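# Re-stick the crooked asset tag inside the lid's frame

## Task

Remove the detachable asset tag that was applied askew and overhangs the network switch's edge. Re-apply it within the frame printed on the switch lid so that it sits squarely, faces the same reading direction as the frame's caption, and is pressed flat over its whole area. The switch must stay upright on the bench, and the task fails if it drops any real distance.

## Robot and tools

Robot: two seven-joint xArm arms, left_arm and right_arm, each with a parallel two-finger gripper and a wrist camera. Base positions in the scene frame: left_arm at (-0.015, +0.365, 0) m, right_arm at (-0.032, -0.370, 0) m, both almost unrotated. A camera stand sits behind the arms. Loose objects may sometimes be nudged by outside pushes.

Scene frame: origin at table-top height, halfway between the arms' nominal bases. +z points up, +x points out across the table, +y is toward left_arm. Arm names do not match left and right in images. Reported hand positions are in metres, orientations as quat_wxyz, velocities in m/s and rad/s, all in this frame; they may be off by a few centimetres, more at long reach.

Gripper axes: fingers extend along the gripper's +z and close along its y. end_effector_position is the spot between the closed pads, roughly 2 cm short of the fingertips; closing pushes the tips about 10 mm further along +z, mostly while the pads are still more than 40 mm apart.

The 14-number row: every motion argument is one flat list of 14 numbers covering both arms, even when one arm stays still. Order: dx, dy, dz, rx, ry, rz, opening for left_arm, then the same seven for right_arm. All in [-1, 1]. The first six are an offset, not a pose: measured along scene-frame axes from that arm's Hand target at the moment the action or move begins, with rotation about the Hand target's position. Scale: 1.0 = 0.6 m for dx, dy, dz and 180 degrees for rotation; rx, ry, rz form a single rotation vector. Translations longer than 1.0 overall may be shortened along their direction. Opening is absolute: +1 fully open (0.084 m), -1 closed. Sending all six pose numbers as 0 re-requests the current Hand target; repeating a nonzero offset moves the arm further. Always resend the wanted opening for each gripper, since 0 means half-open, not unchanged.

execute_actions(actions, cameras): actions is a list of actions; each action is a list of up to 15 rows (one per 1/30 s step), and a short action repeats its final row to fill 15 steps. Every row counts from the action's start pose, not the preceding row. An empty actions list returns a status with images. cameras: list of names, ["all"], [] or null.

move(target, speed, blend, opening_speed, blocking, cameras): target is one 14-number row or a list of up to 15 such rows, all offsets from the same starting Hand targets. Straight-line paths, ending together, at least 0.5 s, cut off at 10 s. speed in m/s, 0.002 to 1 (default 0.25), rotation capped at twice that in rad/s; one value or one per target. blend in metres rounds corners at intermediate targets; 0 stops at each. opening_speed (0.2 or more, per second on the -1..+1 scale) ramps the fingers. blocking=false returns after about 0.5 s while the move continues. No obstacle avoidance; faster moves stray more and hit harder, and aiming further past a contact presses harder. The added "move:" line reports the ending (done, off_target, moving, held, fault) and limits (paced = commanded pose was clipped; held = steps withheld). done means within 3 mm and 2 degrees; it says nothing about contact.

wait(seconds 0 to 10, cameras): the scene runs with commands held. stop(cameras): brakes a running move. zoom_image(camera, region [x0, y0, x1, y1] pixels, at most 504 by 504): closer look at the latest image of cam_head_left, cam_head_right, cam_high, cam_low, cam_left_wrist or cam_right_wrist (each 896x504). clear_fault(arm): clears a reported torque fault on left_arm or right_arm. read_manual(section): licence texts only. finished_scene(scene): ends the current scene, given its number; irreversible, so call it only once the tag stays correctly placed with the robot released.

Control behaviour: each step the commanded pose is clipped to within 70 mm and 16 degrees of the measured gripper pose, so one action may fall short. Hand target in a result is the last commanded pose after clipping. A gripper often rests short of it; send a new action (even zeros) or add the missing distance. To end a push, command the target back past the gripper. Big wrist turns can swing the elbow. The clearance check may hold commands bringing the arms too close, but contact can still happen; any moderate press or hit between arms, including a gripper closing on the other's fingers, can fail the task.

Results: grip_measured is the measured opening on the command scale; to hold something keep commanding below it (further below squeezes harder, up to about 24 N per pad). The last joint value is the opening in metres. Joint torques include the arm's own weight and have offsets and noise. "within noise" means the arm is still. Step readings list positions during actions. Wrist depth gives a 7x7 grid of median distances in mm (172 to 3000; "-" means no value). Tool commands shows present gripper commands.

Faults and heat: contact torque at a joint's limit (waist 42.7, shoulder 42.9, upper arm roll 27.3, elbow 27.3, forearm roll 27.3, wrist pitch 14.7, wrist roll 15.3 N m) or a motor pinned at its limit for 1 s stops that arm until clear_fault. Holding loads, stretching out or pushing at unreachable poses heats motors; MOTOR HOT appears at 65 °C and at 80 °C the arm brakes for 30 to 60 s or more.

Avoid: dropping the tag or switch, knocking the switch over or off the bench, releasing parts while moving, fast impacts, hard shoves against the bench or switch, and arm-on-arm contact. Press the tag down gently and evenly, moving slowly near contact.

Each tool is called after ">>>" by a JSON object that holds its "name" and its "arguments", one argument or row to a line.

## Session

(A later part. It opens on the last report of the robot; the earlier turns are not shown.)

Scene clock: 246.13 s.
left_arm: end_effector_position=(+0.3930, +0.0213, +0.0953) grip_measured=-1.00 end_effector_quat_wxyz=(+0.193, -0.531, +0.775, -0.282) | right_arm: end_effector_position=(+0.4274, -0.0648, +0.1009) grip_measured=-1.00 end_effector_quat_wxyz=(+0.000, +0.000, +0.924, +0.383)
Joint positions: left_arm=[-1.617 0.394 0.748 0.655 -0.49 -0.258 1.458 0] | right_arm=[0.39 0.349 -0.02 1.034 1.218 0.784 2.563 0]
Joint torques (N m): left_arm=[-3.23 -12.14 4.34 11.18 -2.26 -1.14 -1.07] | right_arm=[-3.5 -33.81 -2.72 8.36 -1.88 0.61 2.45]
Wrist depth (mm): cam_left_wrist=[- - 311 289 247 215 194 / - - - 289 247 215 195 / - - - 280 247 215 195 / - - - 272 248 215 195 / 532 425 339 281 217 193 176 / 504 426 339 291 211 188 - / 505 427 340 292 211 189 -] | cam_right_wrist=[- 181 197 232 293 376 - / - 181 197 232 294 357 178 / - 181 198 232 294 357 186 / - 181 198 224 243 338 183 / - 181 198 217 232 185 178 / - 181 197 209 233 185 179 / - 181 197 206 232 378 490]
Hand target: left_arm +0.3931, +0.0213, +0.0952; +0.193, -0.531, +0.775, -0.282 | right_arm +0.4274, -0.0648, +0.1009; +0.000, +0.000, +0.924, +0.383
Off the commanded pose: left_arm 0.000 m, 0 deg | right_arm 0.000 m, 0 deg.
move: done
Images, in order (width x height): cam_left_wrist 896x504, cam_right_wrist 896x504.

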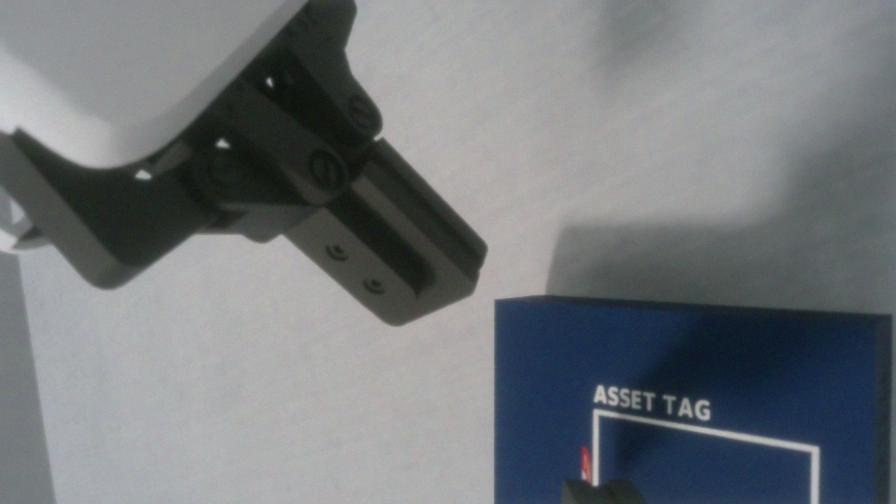

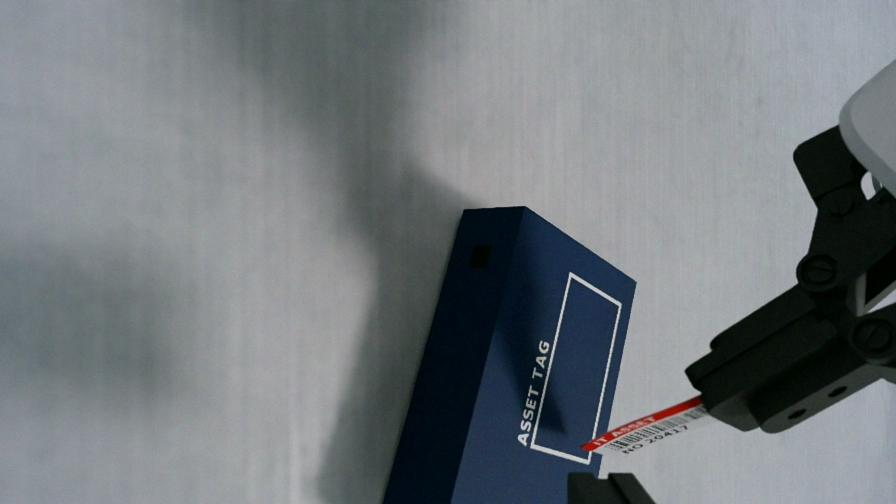

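>>> {"name": "zoom_image", "arguments": {
  "camera": "cam_right_wrist",
  "region": [570, 330, 780, 480]
}}

Scaled by 2.400 from the camera's 896x504 image, which has a finer 1280x720 frame.

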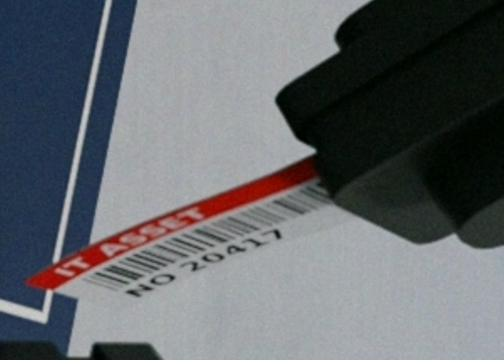

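>>> {"name": "move", "arguments": {
  "target": [-0.0012, -0.0005, -0.025, 0, 0, -0.00833, -1.0, 0, 0, 0, 0, 0, 0, -1.0],
  "speed": 0.03,
  "cameras": ["cam_right_wrist", "cam_left_wrist"]
}}

>>> {"name": "zoom_image", "arguments": {
  "camera": "cam_right_wrist",
  "region": [490, 250, 740, 490]
}}

>>> {"name": "zoom_image", "arguments": {
  "camera": "cam_left_wrist",
  "region": [500, 350, 700, 504]
}}

Scene clock: 263.47 s.
left_arm: end_effector_position=(+0.3923, +0.0210, +0.0802) grip_measured=-1.00 end_effector_quat_wxyz=(+0.189, -0.521, +0.782, -0.285) | right_arm: end_effector_position=(+0.4274, -0.0648, +0.1009) grip_measured=-1.00 end_effector_quat_wxyz=(+0.000, +0.000, +0.924, +0.383)
Joint positions: left_arm=[-1.48 0.408 0.625 0.646 -0.406 -0.318 1.418 0] | right_arm=[0.39 0.349 -0.02 1.034 1.218 0.784 2.563 0]
Joint torques (N m): left_arm=[3.03 -17.59 1.88 7.45 1.25 -4.4 -0.94] | right_arm=[-3.23 -33.69 -2.81 8.82 -1.74 0.34 2.34]
Wrist depth (mm): cam_left_wrist=[- - 311 268 229 199 180 / - - 312 269 229 205 181 / - - 300 269 229 205 181 / - - - 261 229 205 181 / 529 - 327 261 199 183 176 / 497 395 315 219 193 177 - / 498 396 315 220 192 177 -] | cam_right_wrist=[- 181 197 232 293 377 - / - 181 197 232 294 357 184 / - 181 198 232 294 339 183 / - 181 197 224 242 - 188 / - 181 197 217 232 189 179 / - 181 197 209 223 198 - / - 181 197 206 237 378 527]
Hand target: left_arm +0.3923, +0.0210, +0.0802; +0.189, -0.521, +0.782, -0.285 | right_arm +0.4274, -0.0648, +0.1009; +0.000, +0.000, +0.924, +0.383
Off the commanded pose: left_arm 0.000 m, 0 deg | right_arm 0.000 m, 0 deg.
move: done
Images, in order (width x height): cam_left_wrist 896x504, cam_right_wrist 896x504.

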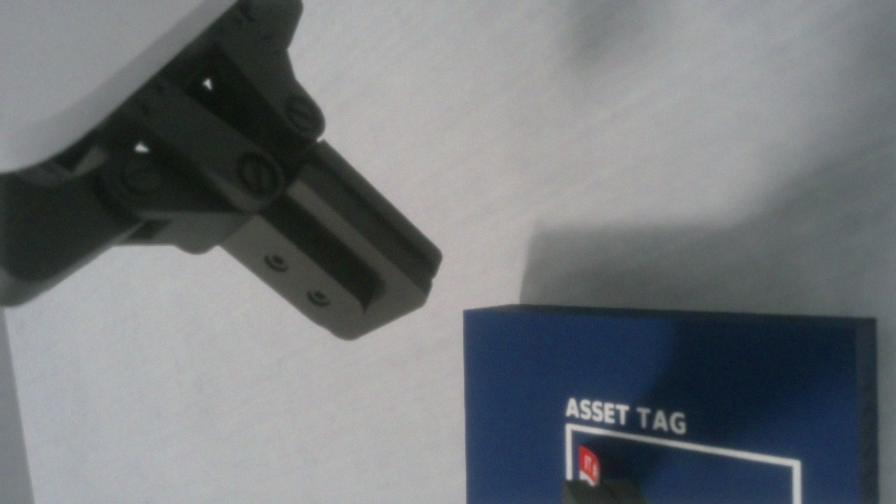

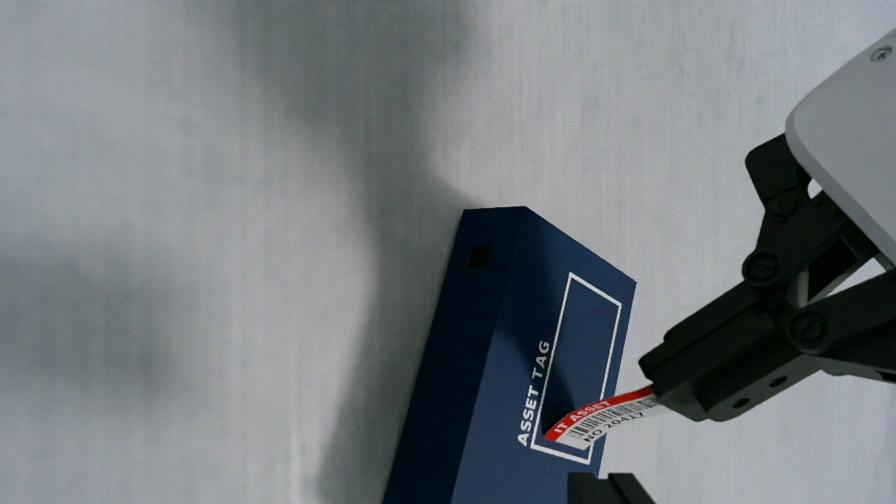

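Scaled by 2.016 from the camera's 896x504 image, which has a finer 1280x720 frame.

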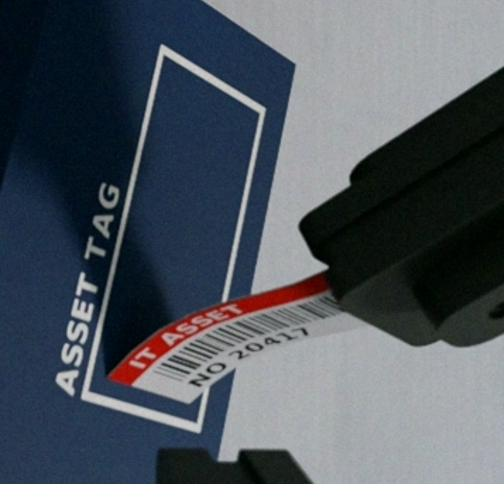

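Scaled by 2.520 from the camera's 896x504 image, which has a finer 1280x720 frame.

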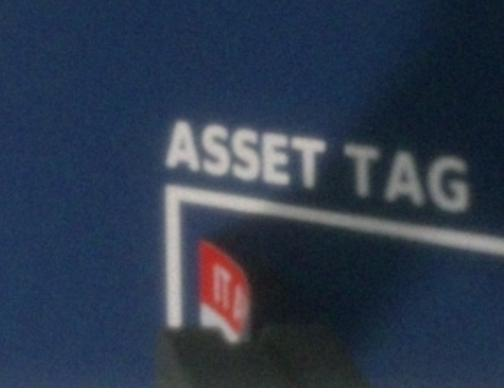

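>>> {"name": "move", "arguments": {
  "target": [-0.0027, 0.0, 0.005, 0, 0, 0, -1.0, 0, 0, 0, 0, 0, 0, -1.0],
  "speed": 0.02,
  "cameras": ["cam_right_wrist"]
}}

>>> {"name": "zoom_image", "arguments": {
  "camera": "cam_right_wrist",
  "region": [490, 250, 740, 490]
}}

Scene clock: 268.20 s.
left_arm: end_effector_position=(+0.3907, +0.0210, +0.0832) grip_measured=-1.00 end_effector_quat_wxyz=(+0.189, -0.521, +0.782, -0.285) | right_arm: end_effector_position=(+0.4274, -0.0648, +0.1009) grip_measured=-1.00 end_effector_quat_wxyz=(+0.000, +0.000, +0.924, +0.383)
Joint positions: left_arm=[-1.505 0.4 0.645 0.642 -0.419 -0.311 1.428 0] | right_arm=[0.39 0.349 -0.02 1.034 1.218 0.784 2.563 0]
Joint torques (N m): left_arm=[-3.16 -25.44 4.2 7.59 -2.27 -1.17 1.15] | right_arm=[-3.26 -33.97 -2.67 9.37 -1.71 0.24 2.39]
Wrist depth (mm): cam_left_wrist=[- - 316 273 232 202 183 / - - 305 273 233 202 183 / - - 305 273 233 203 184 / - - - 265 233 203 184 / 503 - 332 256 202 190 181 / 504 402 319 223 196 180 - / 506 403 320 285 197 181 -] | cam_right_wrist=[- 181 197 232 293 377 - / - 181 197 232 294 357 183 / - 181 197 232 294 - 185 / - 181 198 224 243 338 190 / - 181 197 217 232 188 181 / - 181 197 209 223 210 - / - 181 198 206 234 378 528]
Hand target: left_arm +0.3907, +0.0210, +0.0832; +0.189, -0.521, +0.782, -0.285 | right_arm +0.4274, -0.0648, +0.1009; +0.000, +0.000, +0.924, +0.383
Off the commanded pose: left_arm 0.000 m, 0 deg | right_arm 0.000 m, 0 deg.
move: done
Images, in order (width x height): cam_right_wrist 896x504.

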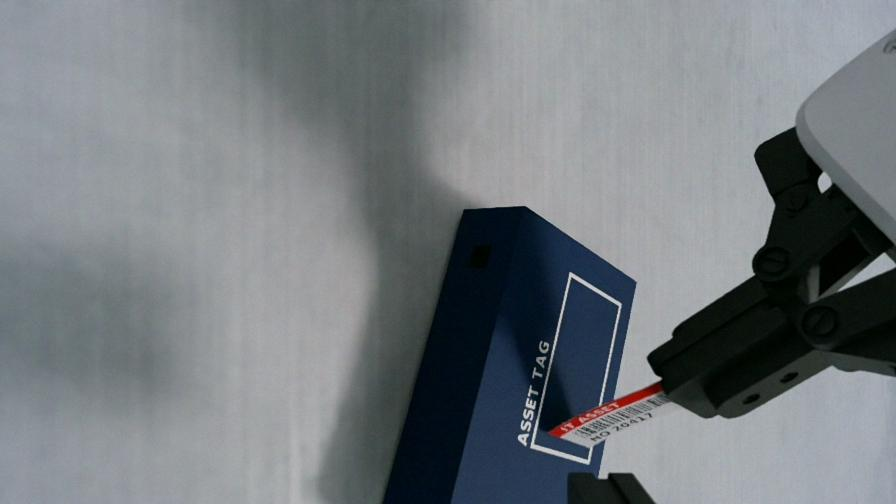

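Scaled by 2.016 from the camera's 896x504 image, which has a finer 1280x720 frame.

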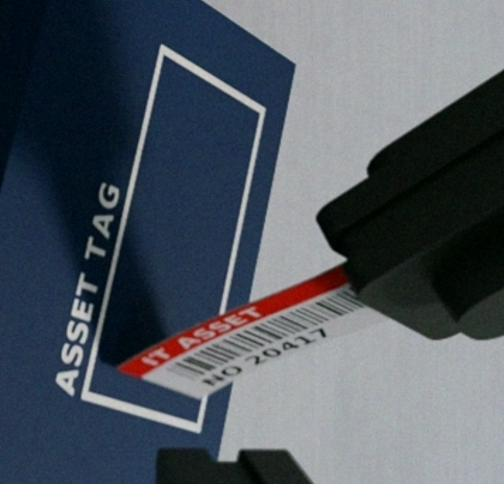

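>>> {"name": "move", "arguments": {
  "target": [
    [0, 0, -0.00267, 0, 0, 0, -1.0, 0, 0, 0, 0, 0, 0, -1.0],
    [-0.00668, 0.00259, -0.00817, 0, 0, 0, -1.0, 0, 0, 0, 0, 0, 0, -1.0],
    [-0.01305, 0.00505, -0.01483, 0, 0, 0, -1.0, 0, 0, 0, 0, 0, 0, -1.0],
    [-0.01957, 0.00758, -0.0265, 0, 0, 0, -1.0, 0, 0, 0, 0, 0, 0, -1.0]
  ],
  "speed": 0.02,
  "blend": 0.0015,
  "cameras": ["cam_right_wrist"]
}}

>>> {"name": "zoom_image", "arguments": {
  "camera": "cam_right_wrist",
  "region": [490, 230, 740, 490]
}}

Scene clock: 272.30 s.
left_arm: end_effector_position=(+0.3790, +0.0255, +0.0674) grip_measured=-1.00 end_effector_quat_wxyz=(+0.189, -0.521, +0.782, -0.285) | right_arm: end_effector_position=(+0.4274, -0.0648, +0.1009) grip_measured=-1.00 end_effector_quat_wxyz=(+0.000, +0.000, +0.924, +0.383)
Joint positions: left_arm=[-1.469 0.422 0.589 0.608 -0.402 -0.371 1.39 0] | right_arm=[0.39 0.349 -0.02 1.034 1.218 0.784 2.563 0]
Joint torques (N m): left_arm=[2.89 -12.72 1.95 6.97 1.18 -4.38 -0.9] | right_arm=[-3.02 -34 -2.79 9.74 -1.72 -0.19 2.34]
Wrist depth (mm): cam_left_wrist=[- 347 291 250 213 191 177 / - 347 291 250 213 191 177 / - - 292 251 214 191 177 / - - 281 252 214 191 177 / 494 388 293 216 196 188 177 / 464 368 306 209 183 - - / 466 369 307 209 179 - -] | cam_right_wrist=[- 181 197 232 294 356 190 / - 181 197 232 294 226 187 / - 181 197 232 294 208 181 / - 181 197 224 232 202 180 / - 181 197 217 223 203 183 / - 181 197 209 231 376 528 / - 181 197 206 243 377 526]
Hand target: left_arm +0.3790, +0.0255, +0.0673; +0.189, -0.521, +0.782, -0.285 | right_arm +0.4274, -0.0648, +0.1009; +0.000, +0.000, +0.924, +0.383
Off the commanded pose: left_arm 0.000 m, 0 deg | right_arm 0.000 m, 0 deg.
move: done; blend cut to 0.0008 m at target 1
Images, in order (width x height): cam_right_wrist 896x504.

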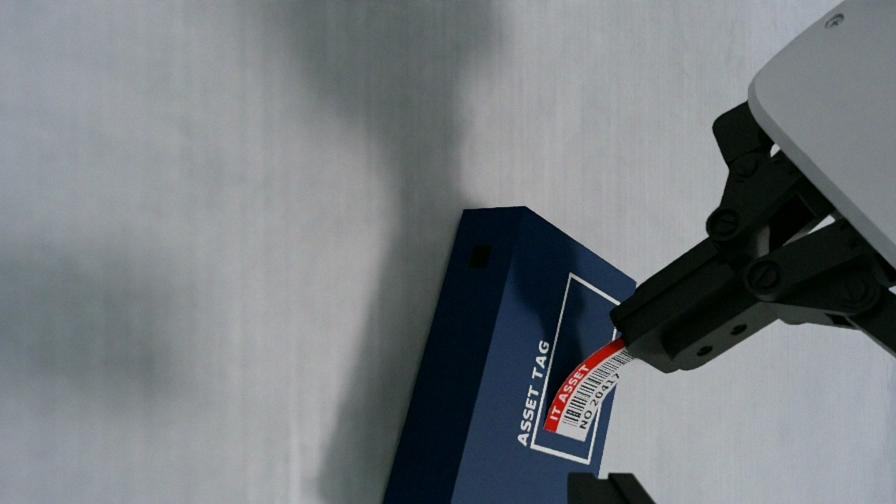

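Scaled by 1.938 from the camera's 896x504 image, which has a finer 1280x720 frame.

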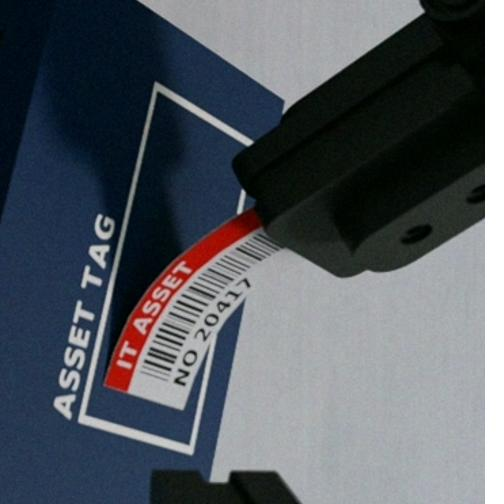

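>>> {"name": "move", "arguments": {
  "target": [
    [-0.00217, 0.00084, -0.01333, 0, 0, 0, -1.0, 0, 0, 0, 0, 0, 0, -1.0],
    [-0.0028, 0.00108, -0.02, 0, 0, 0, -1.0, 0, 0, 0, 0, 0, 0, -1.0]
  ],
  "speed": 0.02,
  "blend": 0.001,
  "cameras": ["cam_right_wrist", "cam_left_wrist"]
}}

>>> {"name": "zoom_image", "arguments": {
  "camera": "cam_right_wrist",
  "region": [490, 230, 740, 490]
}}

Scene clock: 275.60 s.
left_arm: end_effector_position=(+0.3773, +0.0262, +0.0554) grip_measured=-1.00 end_effector_quat_wxyz=(+0.189, -0.521, +0.782, -0.285) | right_arm: end_effector_position=(+0.4274, -0.0648, +0.1009) grip_measured=-1.00 end_effector_quat_wxyz=(+0.000, +0.000, +0.924, +0.383)
Joint positions: left_arm=[-1.424 0.454 0.544 0.607 -0.374 -0.407 1.355 0] | right_arm=[0.39 0.349 -0.02 1.034 1.218 0.784 2.563 0]
Joint torques (N m): left_arm=[3.3 -13.78 1.81 9.8 1.87 -4.46 -0.94] | right_arm=[-3.07 -33.72 -2.71 10.03 -1.74 -0.3 2.36]
Wrist depth (mm): cam_left_wrist=[- 340 271 233 199 178 - / - 340 272 234 199 178 - / - 325 272 234 200 178 - / - - 273 234 200 178 - / 405 - 285 203 194 179 - / 461 344 297 192 - - - / 463 345 286 192 - - -] | cam_right_wrist=[- 181 197 232 293 339 191 / - 181 197 232 281 212 186 / - 181 197 232 281 211 180 / - 181 197 224 232 208 185 / - 181 197 217 222 212 185 / - 181 198 209 242 378 528 / - 181 198 206 243 378 529]
Hand target: left_arm +0.3773, +0.0262, +0.0553; +0.189, -0.521, +0.782, -0.285 | right_arm +0.4274, -0.0648, +0.1009; +0.000, +0.000, +0.924, +0.383
Off the commanded pose: left_arm 0.000 m, 0 deg | right_arm 0.000 m, 0 deg.
move: done
Images, in order (width x height): cam_left_wrist 896x504, cam_right_wrist 896x504.

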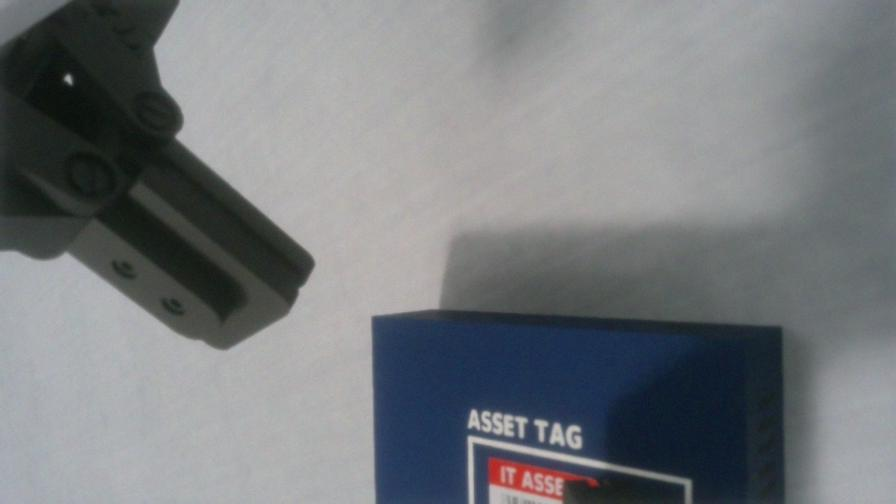

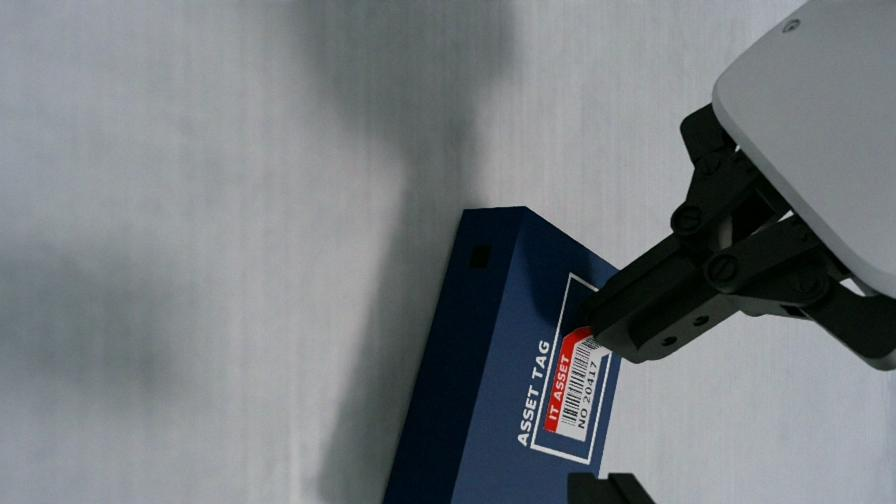

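Scaled by 1.938 from the camera's 896x504 image, which has a finer 1280x720 frame.

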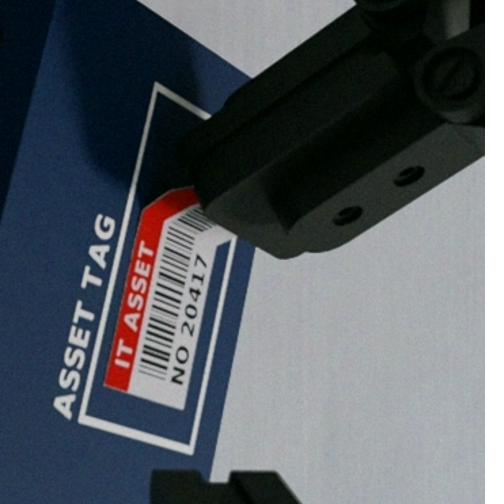

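>>> {"name": "move", "arguments": {
  "target": [
    [0, 0, 0, 0, 0, 0, -1.0, 0.0078, 0.05, -0.015, 0, 0, 0, -1.0],
    [0, 0, 0, 0, 0, 0, -1.0, 0.0078, 0.112, -0.055, 0, 0, 0, -1.0]
  ],
  "speed": 0.06,
  "blend": 0.01,
  "cameras": ["cam_right_wrist", "cam_left_wrist"]
}}

Scene clock: 288.53 s.
left_arm: end_effector_position=(+0.3773, +0.0262, +0.0553) grip_measured=-1.00 end_effector_quat_wxyz=(+0.189, -0.521, +0.782, -0.285) | right_arm: end_effector_position=(+0.4321, +0.0024, +0.0680) grip_measured=-1.00 end_effector_quat_wxyz=(+0.000, +0.000, +0.924, +0.383)
Joint positions: left_arm=[-1.424 0.454 0.544 0.607 -0.374 -0.407 1.355 0] | right_arm=[0.467 0.505 0.044 1.164 1.298 0.676 2.573 0]
Joint torques (N m): left_arm=[2.77 -14.25 1.88 8.86 1.33 -4.57 -0.9] | right_arm=[3.54 -22.68 3.25 12.82 1.99 -1.8 -2.15]
Wrist depth (mm): cam_left_wrist=[- 339 271 233 199 178 - / - 324 272 234 199 178 - / - - 272 234 200 178 - / - - 262 235 200 179 - / - - - 203 194 179 - / - - - 192 - - - / - - - 192 - - -] | cam_right_wrist=[- - - 189 229 - - / - - - 189 229 - - / - - - 195 220 - - / - - - - - - - / - - - - - - - / - - - - 239 276 429 / - - - - 239 307 429]
Hand target: left_arm +0.3773, +0.0262, +0.0553; +0.189, -0.521, +0.782, -0.285 | right_arm +0.4321, +0.0024, +0.0679; +0.000, +0.000, +0.924, +0.383
Off the commanded pose: left_arm 0.000 m, 0 deg | right_arm 0.000 m, 0 deg.
move: done
Images, in order (width x height): cam_left_wrist 896x504, cam_right_wrist 896x504.

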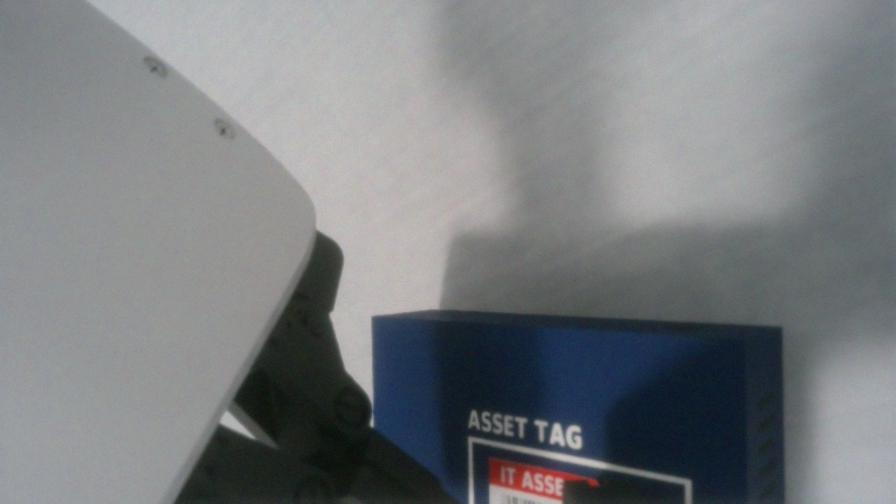

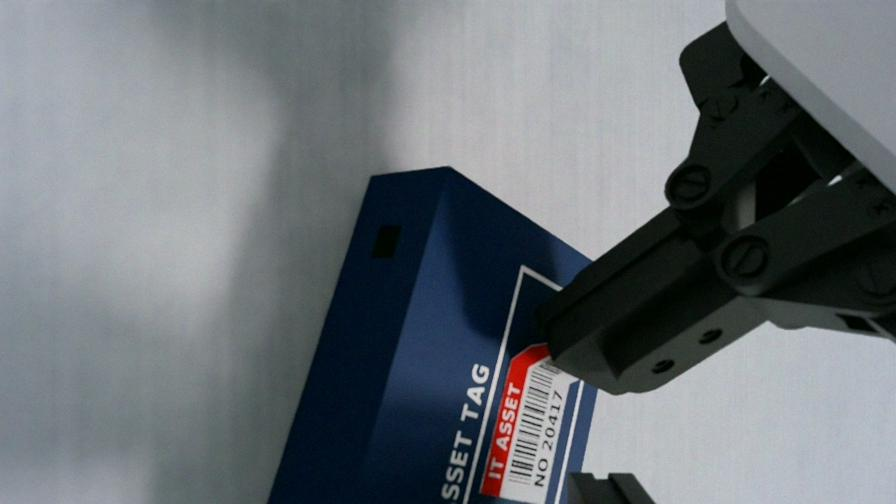

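>>> {"name": "move", "arguments": {
  "target": [0, 0, 0, 0, 0, 0, -1.0, 0, 0, -0.0258, 0, 0, 0, -1.0],
  "speed": 0.03,
  "cameras": ["cam_right_wrist"]
}}

>>> {"name": "move", "arguments": {
  "target": [0, 0, 0, 0, 0, 0, -1.0, 0, 0, -0.0012, 0, 0, 0, -1.0],
  "speed": 0.02
}}

Scene clock: 302.63 s.
left_arm: end_effector_position=(+0.3773, +0.0262, +0.0553) grip_measured=-1.00 end_effector_quat_wxyz=(+0.189, -0.521, +0.782, -0.285) | right_arm: end_effector_position=(+0.4321, +0.0025, +0.0528) grip_measured=-1.00 end_effector_quat_wxyz=(+0.000, +0.000, +0.924, +0.383)
Joint positions: left_arm=[-1.424 0.454 0.544 0.607 -0.374 -0.407 1.355 0] | right_arm=[0.463 0.541 0.05 1.174 1.326 0.665 2.535 0]
Joint torques (N m): left_arm=[2.61 -16.06 1.82 8.36 1.18 -4.42 -1.06] | right_arm=[-2.96 -6.6 2.49 6.95 1.22 -3.87 -2.08]
Wrist depth (mm): cam_left_wrist=[- 339 271 233 199 178 - / - - 272 233 199 178 - / - - 262 234 200 178 - / - - 252 235 200 178 - / - - 177 204 194 179 - / - - - 192 - - - / - - - 180 - - -] | cam_right_wrist=[- - - 182 206 - - / - - - 182 206 - - / - - - - 206 - - / - - - - - - - / - - - - - - - / - - - - - 277 - / - - - - - 277 388]
Hand target: left_arm +0.3773, +0.0262, +0.0553; +0.189, -0.521, +0.782, -0.285 | right_arm +0.4321, +0.0024, +0.0525; +0.000, +0.000, +0.924, +0.383
Off the commanded pose: left_arm 0.000 m, 0 deg | right_arm 0.000 m, 0 deg.
move: done
Images, in order (width x height): cam_right_wrist 896x504.

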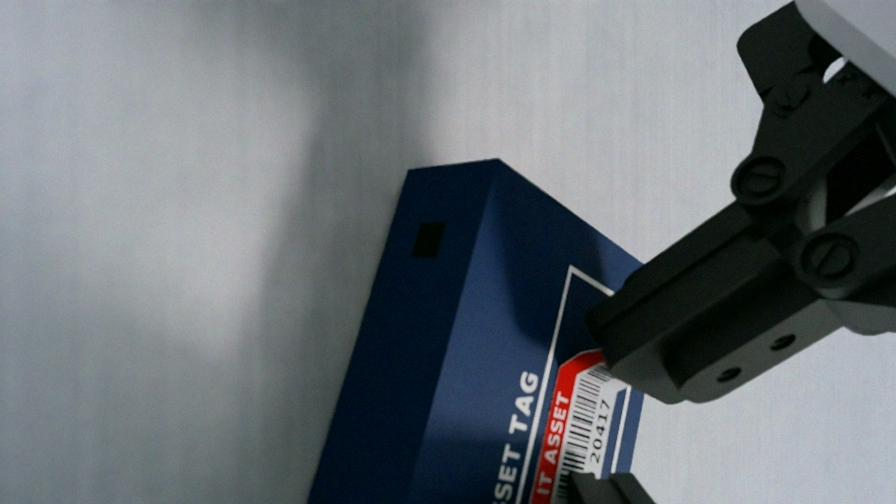

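Scene clock: 303.33 s.
left_arm: end_effector_position=(+0.3773, +0.0262, +0.0553) grip_measured=-1.00 end_effector_quat_wxyz=(+0.189, -0.521, +0.782, -0.285) | right_arm: end_effector_position=(+0.4322, +0.0025, +0.0523) grip_measured=-1.00 end_effector_quat_wxyz=(+0.000, +0.000, +0.924, +0.383)
Joint positions: left_arm=[-1.424 0.454 0.544 0.607 -0.374 -0.407 1.355 0] | right_arm=[0.463 0.542 0.05 1.175 1.327 0.665 2.533 0]
Joint torques (N m): left_arm=[2.77 -15.88 1.44 8.16 1.33 -4.37 -1] | right_arm=[-2.86 1.88 1.89 4.65 0.61 -5.14 -2.43]
Wrist depth (mm): cam_left_wrist=[- 339 271 233 198 178 - / - - 272 234 199 178 - / - - 262 234 199 178 - / - - 252 235 200 178 - / - - 177 204 194 179 - / - - - 192 - - - / - - - 180 - - -] | cam_right_wrist=[- - - 182 206 - - / - - - 182 206 - - / - - - - 206 - - / - - - - - - - / - - - - - - - / - - - - - 277 - / - - - - - 277 387]
Hand target: left_arm +0.3773, +0.0262, +0.0553; +0.189, -0.521, +0.782, -0.285 | right_arm +0.4321, +0.0024, +0.0517; +0.000, +0.000, +0.924, +0.383
Off the commanded pose: left_arm 0.000 m, 0 deg | right_arm 0.001 m, 0 deg.
move: done

>>> {"name": "move", "arguments": {
  "target": [0, 0, 0, 0, 0, 0, -1.0, 0, 0, 0.0008, 0, 0, 0, -1.0],
  "speed": 0.02,
  "cameras": ["cam_right_wrist"]
}}

>>> {"name": "zoom_image", "arguments": {
  "camera": "cam_right_wrist",
  "region": [470, 300, 700, 504]
}}

Scene clock: 305.00 s.
left_arm: end_effector_position=(+0.3773, +0.0262, +0.0553) grip_measured=-1.00 end_effector_quat_wxyz=(+0.189, -0.521, +0.782, -0.285) | right_arm: end_effector_position=(+0.4321, +0.0024, +0.0522) grip_measured=-1.00 end_effector_quat_wxyz=(+0.000, +0.000, +0.924, +0.383)
Joint positions: left_arm=[-1.424 0.454 0.544 0.607 -0.374 -0.407 1.355 0] | right_arm=[0.463 0.542 0.05 1.174 1.326 0.665 2.534 0]
Joint torques (N m): left_arm=[2.63 -16.87 1.61 8.4 1.47 -4.34 -0.94] | right_arm=[-0.05 -7.35 -1.84 -1.99 -3.58 -3.08 2.2]
Wrist depth (mm): cam_left_wrist=[- 339 271 233 199 178 - / - - 271 234 199 178 - / - - 262 234 199 178 - / - - 253 235 200 178 - / - - 177 204 194 179 - / - - - 192 - - - / - - - 179 - - -] | cam_right_wrist=[- - - 182 206 - - / - - - 182 206 - - / - - - - 205 - - / - - - - - - - / - - - - - - - / - - - - - 277 - / - - - - - 276 387]
Hand target: left_arm +0.3773, +0.0262, +0.0553; +0.189, -0.521, +0.782, -0.285 | right_arm +0.4321, +0.0024, +0.0522; +0.000, +0.000, +0.924, +0.383
Off the commanded pose: left_arm 0.000 m, 0 deg | right_arm 0.000 m, 0 deg.
move: done
Images, in order (width x height): cam_right_wrist 896x504.

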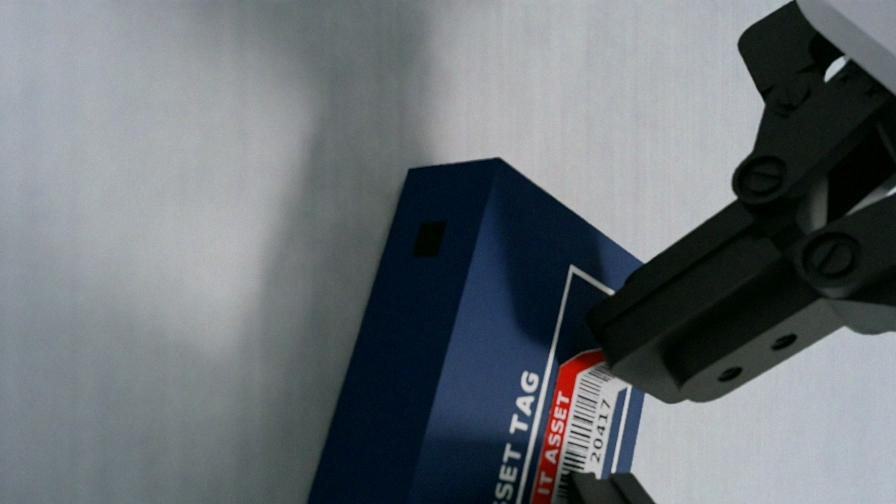

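Scaled by 2.191 from the camera's 896x504 image, which has a finer 1280x720 frame.

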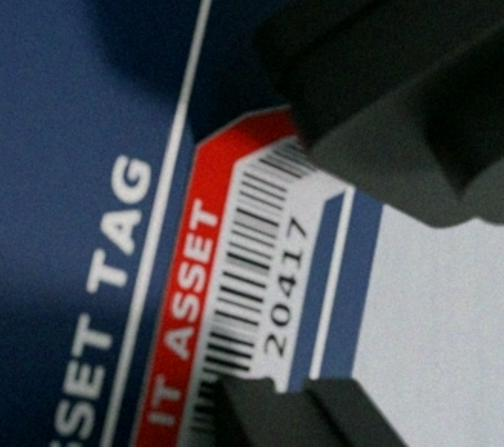

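>>> {"name": "move", "arguments": {
  "target": [0, 0, 0, 0, 0, 0, -0.88, 0, 0, 0, 0, 0, 0, -1.0],
  "opening_speed": 0.2,
  "cameras": ["cam_right_wrist"]
}}

>>> {"name": "zoom_image", "arguments": {
  "camera": "cam_right_wrist",
  "region": [470, 250, 730, 504]
}}

Scene clock: 306.53 s.
left_arm: end_effector_position=(+0.3773, +0.0262, +0.0553) grip_measured=-0.90 end_effector_quat_wxyz=(+0.189, -0.521, +0.782, -0.285) | right_arm: end_effector_position=(+0.4321, +0.0024, +0.0522) grip_measured=-1.00 end_effector_quat_wxyz=(+0.000, +0.000, +0.924, +0.383)
Joint positions: left_arm=[-1.424 0.454 0.544 0.607 -0.374 -0.407 1.355 0.004] | right_arm=[0.463 0.542 0.05 1.174 1.326 0.665 2.534 0]
Joint torques (N m): left_arm=[2.33 -17.59 1.57 8.24 1.24 -4.4 -1.13] | right_arm=[0.4 -10.76 0.82 -1.55 -3.6 -2.07 2.13]
Wrist depth (mm): cam_left_wrist=[- 339 271 233 199 178 - / - - 272 234 199 178 - / - - 262 234 199 178 - / - - 253 234 200 179 - / - - 177 204 194 178 - / - - - 192 - - - / - - - 179 - - -] | cam_right_wrist=[- - - 182 206 - - / - - - 182 205 - - / - - - - 206 - - / - - - - - - - / - - - - - - - / - - - - - 293 - / - - - - - 276 388]
Hand target: left_arm +0.3773, +0.0262, +0.0553; +0.189, -0.521, +0.782, -0.285 | right_arm +0.4321, +0.0024, +0.0522; +0.000, +0.000, +0.924, +0.383
Off the commanded pose: left_arm 0.000 m, 0 deg | right_arm 0.000 m, 0 deg.
move: done
Images, in order (width x height): cam_right_wrist 896x504.

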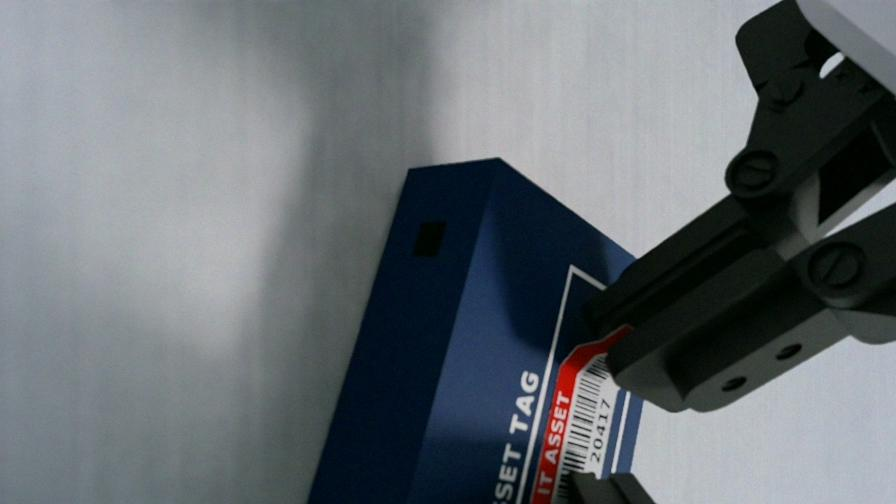

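Scaled by 1.938 from the camera's 896x504 image, which has a finer 1280x720 frame.

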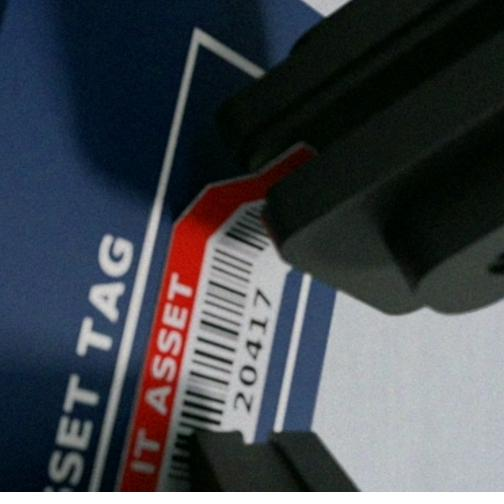

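>>> {"name": "move", "arguments": {
  "target": [
    [-0.0148, 0.0062, 0.01915, 0, 0, 0, -0.88, 0, 0, 0, 0, 0, 0, -1.0],
    [-0.0395, 0.0166, 0.0511, 0, 0, 0, -0.88, 0, 0, 0, 0, 0, 0, -1.0]
  ],
  "speed": [0.02, 0.08],
  "blend": 0.002,
  "cameras": ["cam_right_wrist", "cam_left_wrist"]
}}

>>> {"name": "zoom_image", "arguments": {
  "camera": "cam_right_wrist",
  "region": [470, 250, 730, 504]
}}

Scene clock: 309.87 s.
left_arm: end_effector_position=(+0.3536, +0.0361, +0.0860) grip_measured=-0.90 end_effector_quat_wxyz=(+0.189, -0.521, +0.782, -0.285) | right_arm: end_effector_position=(+0.4320, +0.0024, +0.0522) grip_measured=-1.00 end_effector_quat_wxyz=(+0.000, +0.000, +0.924, +0.383)
Joint positions: left_arm=[-1.67 0.33 0.714 0.529 -0.575 -0.351 1.517 0.004] | right_arm=[0.463 0.542 0.05 1.174 1.326 0.665 2.534 0]
Joint torques (N m): left_arm=[-3.22 -9.64 3.5 10.22 -2.04 -1.18 0.82] | right_arm=[1.97 -8.8 0.17 -0.42 -3.22 -3.52 2.15]
Wrist depth (mm): cam_left_wrist=[- 382 321 276 235 205 185 / - 182 321 276 236 205 186 / - - 200 278 236 205 186 / - - 189 269 236 206 186 / - - 185 234 206 200 187 / - - 182 219 200 196 187 / - - 183 202 198 196 187] | cam_right_wrist=[- - - 182 205 247 - / - - - 182 206 235 - / - - - - 206 - - / - - - - - - - / - - - - - 276 387 / - - - - - 276 387 / - - - - - 276 387]
Hand target: left_arm +0.3536, +0.0361, +0.0860; +0.189, -0.521, +0.782, -0.285 | right_arm +0.4321, +0.0024, +0.0522; +0.000, +0.000, +0.924, +0.383
Off the commanded pose: left_arm 0.000 m, 0 deg | right_arm 0.000 m, 0 deg.
move: done
Images, in order (width x height): cam_left_wrist 896x504, cam_right_wrist 896x504.

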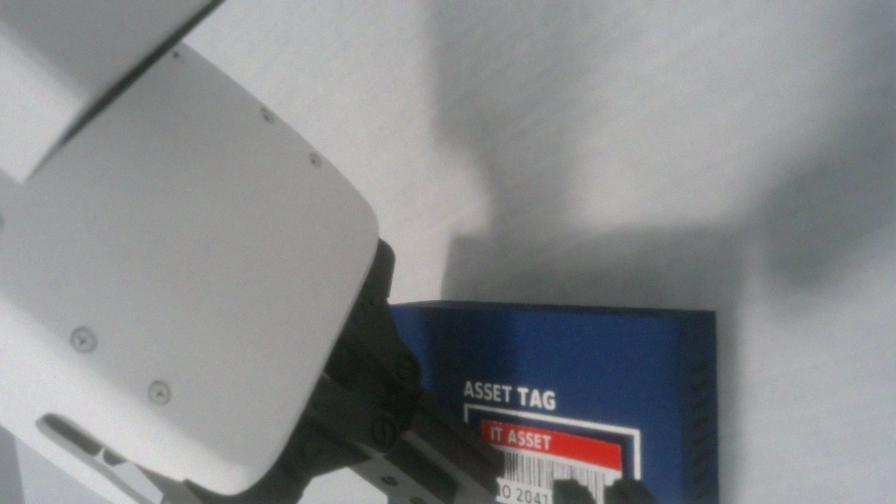

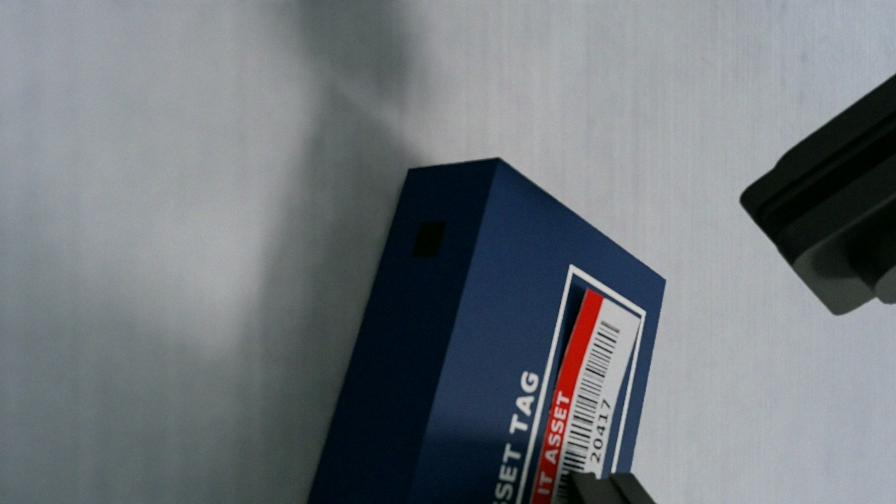

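Scaled by 1.938 from the camera's 896x504 image, which has a finer 1280x720 frame.

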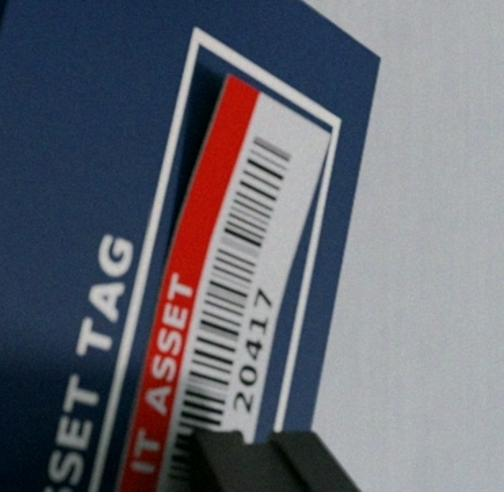

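>>> {"name": "zoom_image", "arguments": {
  "camera": "cam_left_wrist",
  "region": [440, 360, 680, 504]
}}

Scaled by 2.100 from the camera's 896x504 image, which has a finer 1280x720 frame.

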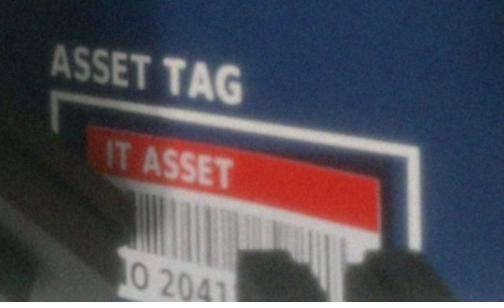

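>>> {"name": "move", "arguments": {
  "target": [
    [0, 0, 0, 0, 0, 0, -0.88, 0, 0, 0.03, 0, 0, 0, -1.0],
    [0, 0, 0, 0, 0, 0, -1.0, -0.0535, -0.2373, 0.113, 0, 0, 0, -1.0]
  ],
  "speed": [0.04, 0.12],
  "blend": [0.005, 0],
  "cameras": ["cam_right_wrist", "cam_left_wrist"]
}}

>>> {"name": "zoom_image", "arguments": {
  "camera": "cam_right_wrist",
  "region": [480, 200, 760, 480]
}}

Scene clock: 320.27 s.
left_arm: end_effector_position=(+0.3536, +0.0361, +0.0860) grip_measured=-1.00 end_effector_quat_wxyz=(+0.189, -0.521, +0.782, -0.285) | right_arm: end_effector_position=(+0.3999, -0.1400, +0.1200) grip_measured=-1.00 end_effector_quat_wxyz=(+0.000, +0.000, +0.924, +0.383)
Joint positions: left_arm=[-1.67 0.33 0.714 0.529 -0.575 -0.351 1.517 0] | right_arm=[0.306 0.18 -0.092 0.865 1.142 0.881 2.506 0]
Joint torques (N m): left_arm=[-3.58 -10.01 3.86 10.33 -2.02 -1.15 1.04] | right_arm=[-3.56 -30.04 -2.9 7.86 -1.74 0.93 -0.65]
Wrist depth (mm): cam_left_wrist=[505 365 321 276 235 205 186 / 505 402 322 277 236 205 186 / 506 404 322 277 236 205 186 / 508 405 322 277 237 206 186 / 511 406 323 243 206 200 187 / 511 407 338 235 200 196 187 / 511 407 339 235 198 196 187] | cam_right_wrist=[177 190 219 266 325 418 542 / 177 190 219 266 325 418 265 / 177 190 219 267 326 417 262 / 177 190 219 267 325 396 261 / 177 190 219 267 290 397 269 / 177 190 219 267 283 419 587 / 177 191 219 257 275 420 585]
Hand target: left_arm +0.3536, +0.0361, +0.0860; +0.189, -0.521, +0.782, -0.285 | right_arm +0.4000, -0.1400, +0.1200; +0.000, +0.000, +0.924, +0.383
Off the commanded pose: left_arm 0.000 m, 0 deg | right_arm 0.000 m, 0 deg.
move: done
Images, in order (width x height): cam_left_wrist 896x504, cam_right_wrist 896x504.

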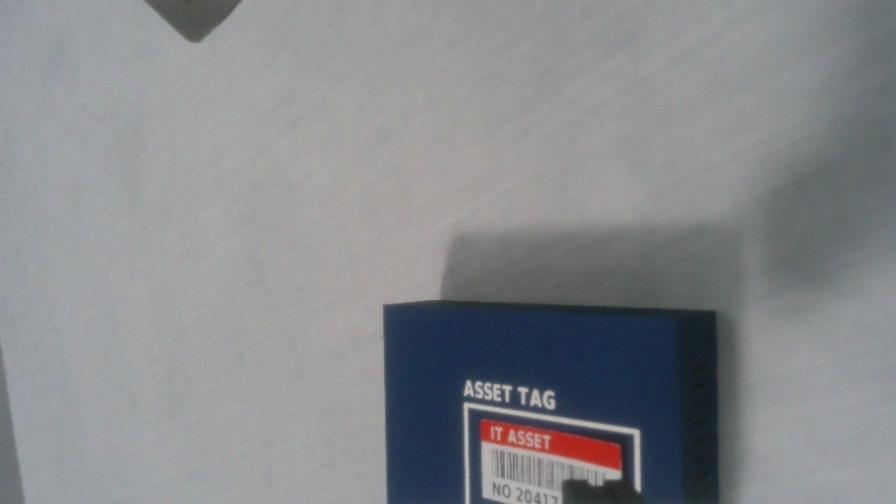

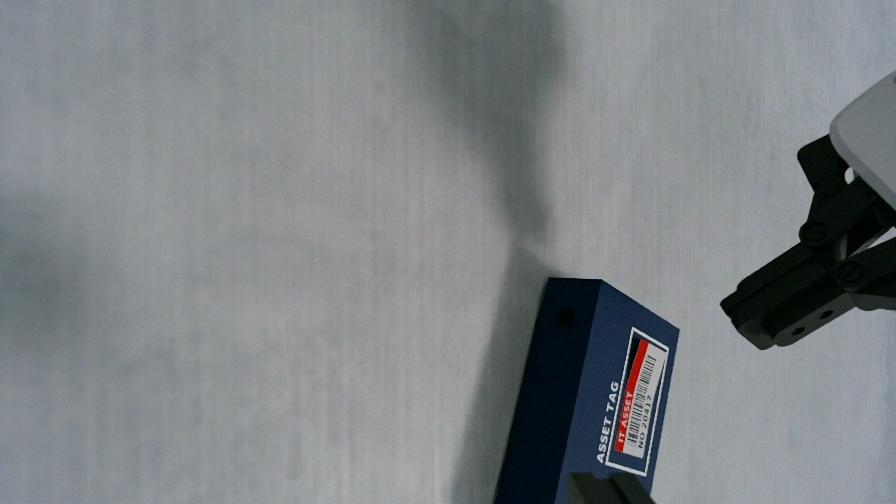

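Scaled by 1.800 from the camera's 896x504 image, which has a finer 1280x720 frame.

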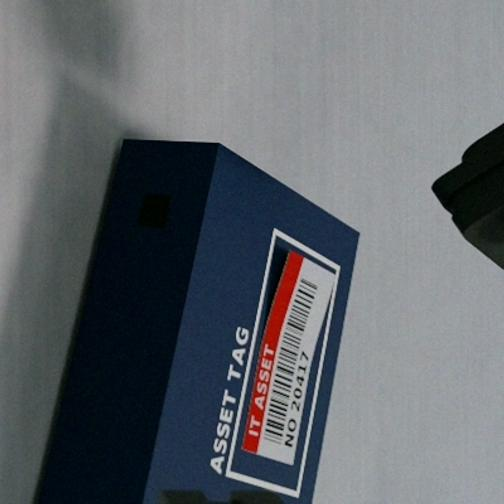

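>>> {"name": "move", "arguments": {
  "target": [0.1087, -0.0408, -0.029, 0.0831, 0.2061, 0.0086, -1.0, 0, 0, 0, 0, 0, 0, -1.0],
  "speed": 0.15,
  "cameras": ["cam_right_wrist", "cam_left_wrist"]
}}

>>> {"name": "zoom_image", "arguments": {
  "camera": "cam_right_wrist",
  "region": [500, 200, 780, 480]
}}

Scene clock: 326.73 s.
left_arm: end_effector_position=(+0.4188, +0.0117, +0.0686) grip_measured=-1.00 end_effector_quat_wxyz=(+0.000, -0.566, +0.825, +0.000) | right_arm: end_effector_position=(+0.4000, -0.1400, +0.1200) grip_measured=-1.00 end_effector_quat_wxyz=(+0.000, +0.000, +0.924, +0.383)
Joint positions: left_arm=[-1.334 0.632 0.757 1.312 -0.545 0.9 1.61 0] | right_arm=[0.306 0.18 -0.092 0.865 1.142 0.881 2.506 0]
Joint torques (N m): left_arm=[2.64 -19.71 4.76 14.12 -1.84 -0.16 -1.04] | right_arm=[-2.45 -29.92 -2.58 8.13 -1.53 0.52 1.11]
Wrist depth (mm): cam_left_wrist=[200 200 200 200 200 200 200 / 201 201 201 200 200 201 200 / 201 201 201 201 201 201 201 / 201 201 201 201 201 201 201 / 201 201 201 201 201 201 201 / 202 202 202 - - - 201 / 202 202 202 - - - 202] | cam_right_wrist=[177 190 219 267 325 418 585 / 177 190 219 267 326 418 586 / 177 191 219 267 326 419 587 / 177 190 219 266 326 418 586 / 177 191 219 267 290 418 586 / 177 190 219 267 283 397 242 / 177 190 219 258 275 261 233]
Hand target: left_arm +0.4188, +0.0117, +0.0686; +0.000, -0.566, +0.825, +0.000 | right_arm +0.4000, -0.1400, +0.1200; +0.000, +0.000, +0.924, +0.383
Off the commanded pose: left_arm 0.000 m, 0 deg | right_arm 0.000 m, 0 deg.
move: done
Images, in order (width x height): cam_left_wrist 896x504, cam_right_wrist 896x504.

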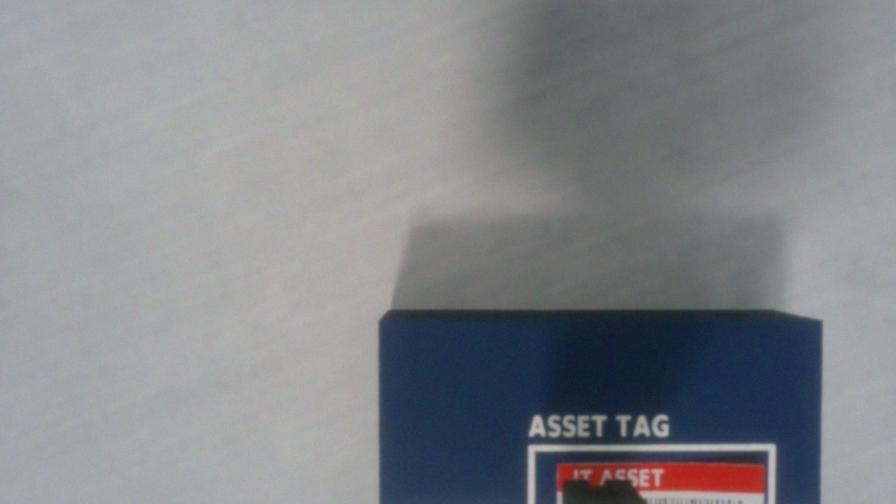

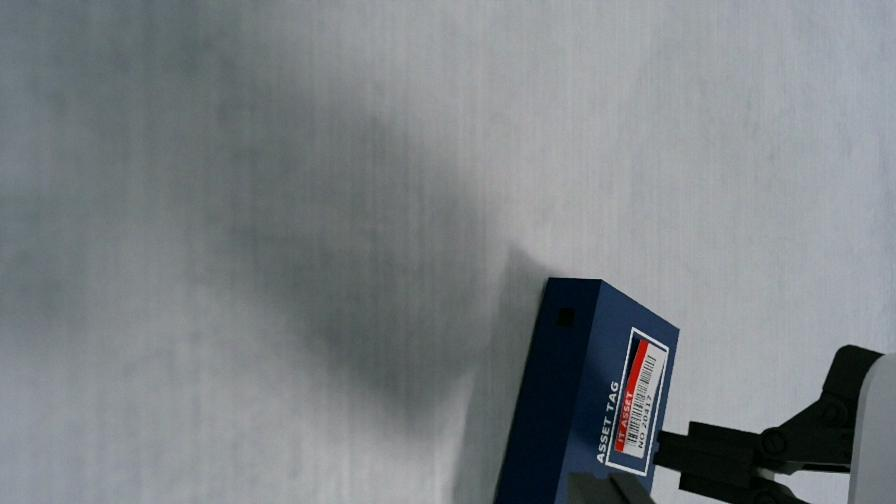

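Scaled by 1.800 from the camera's 896x504 image, which has a finer 1280x720 frame.

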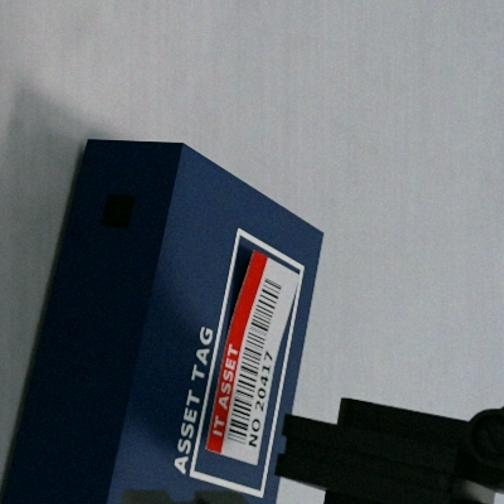

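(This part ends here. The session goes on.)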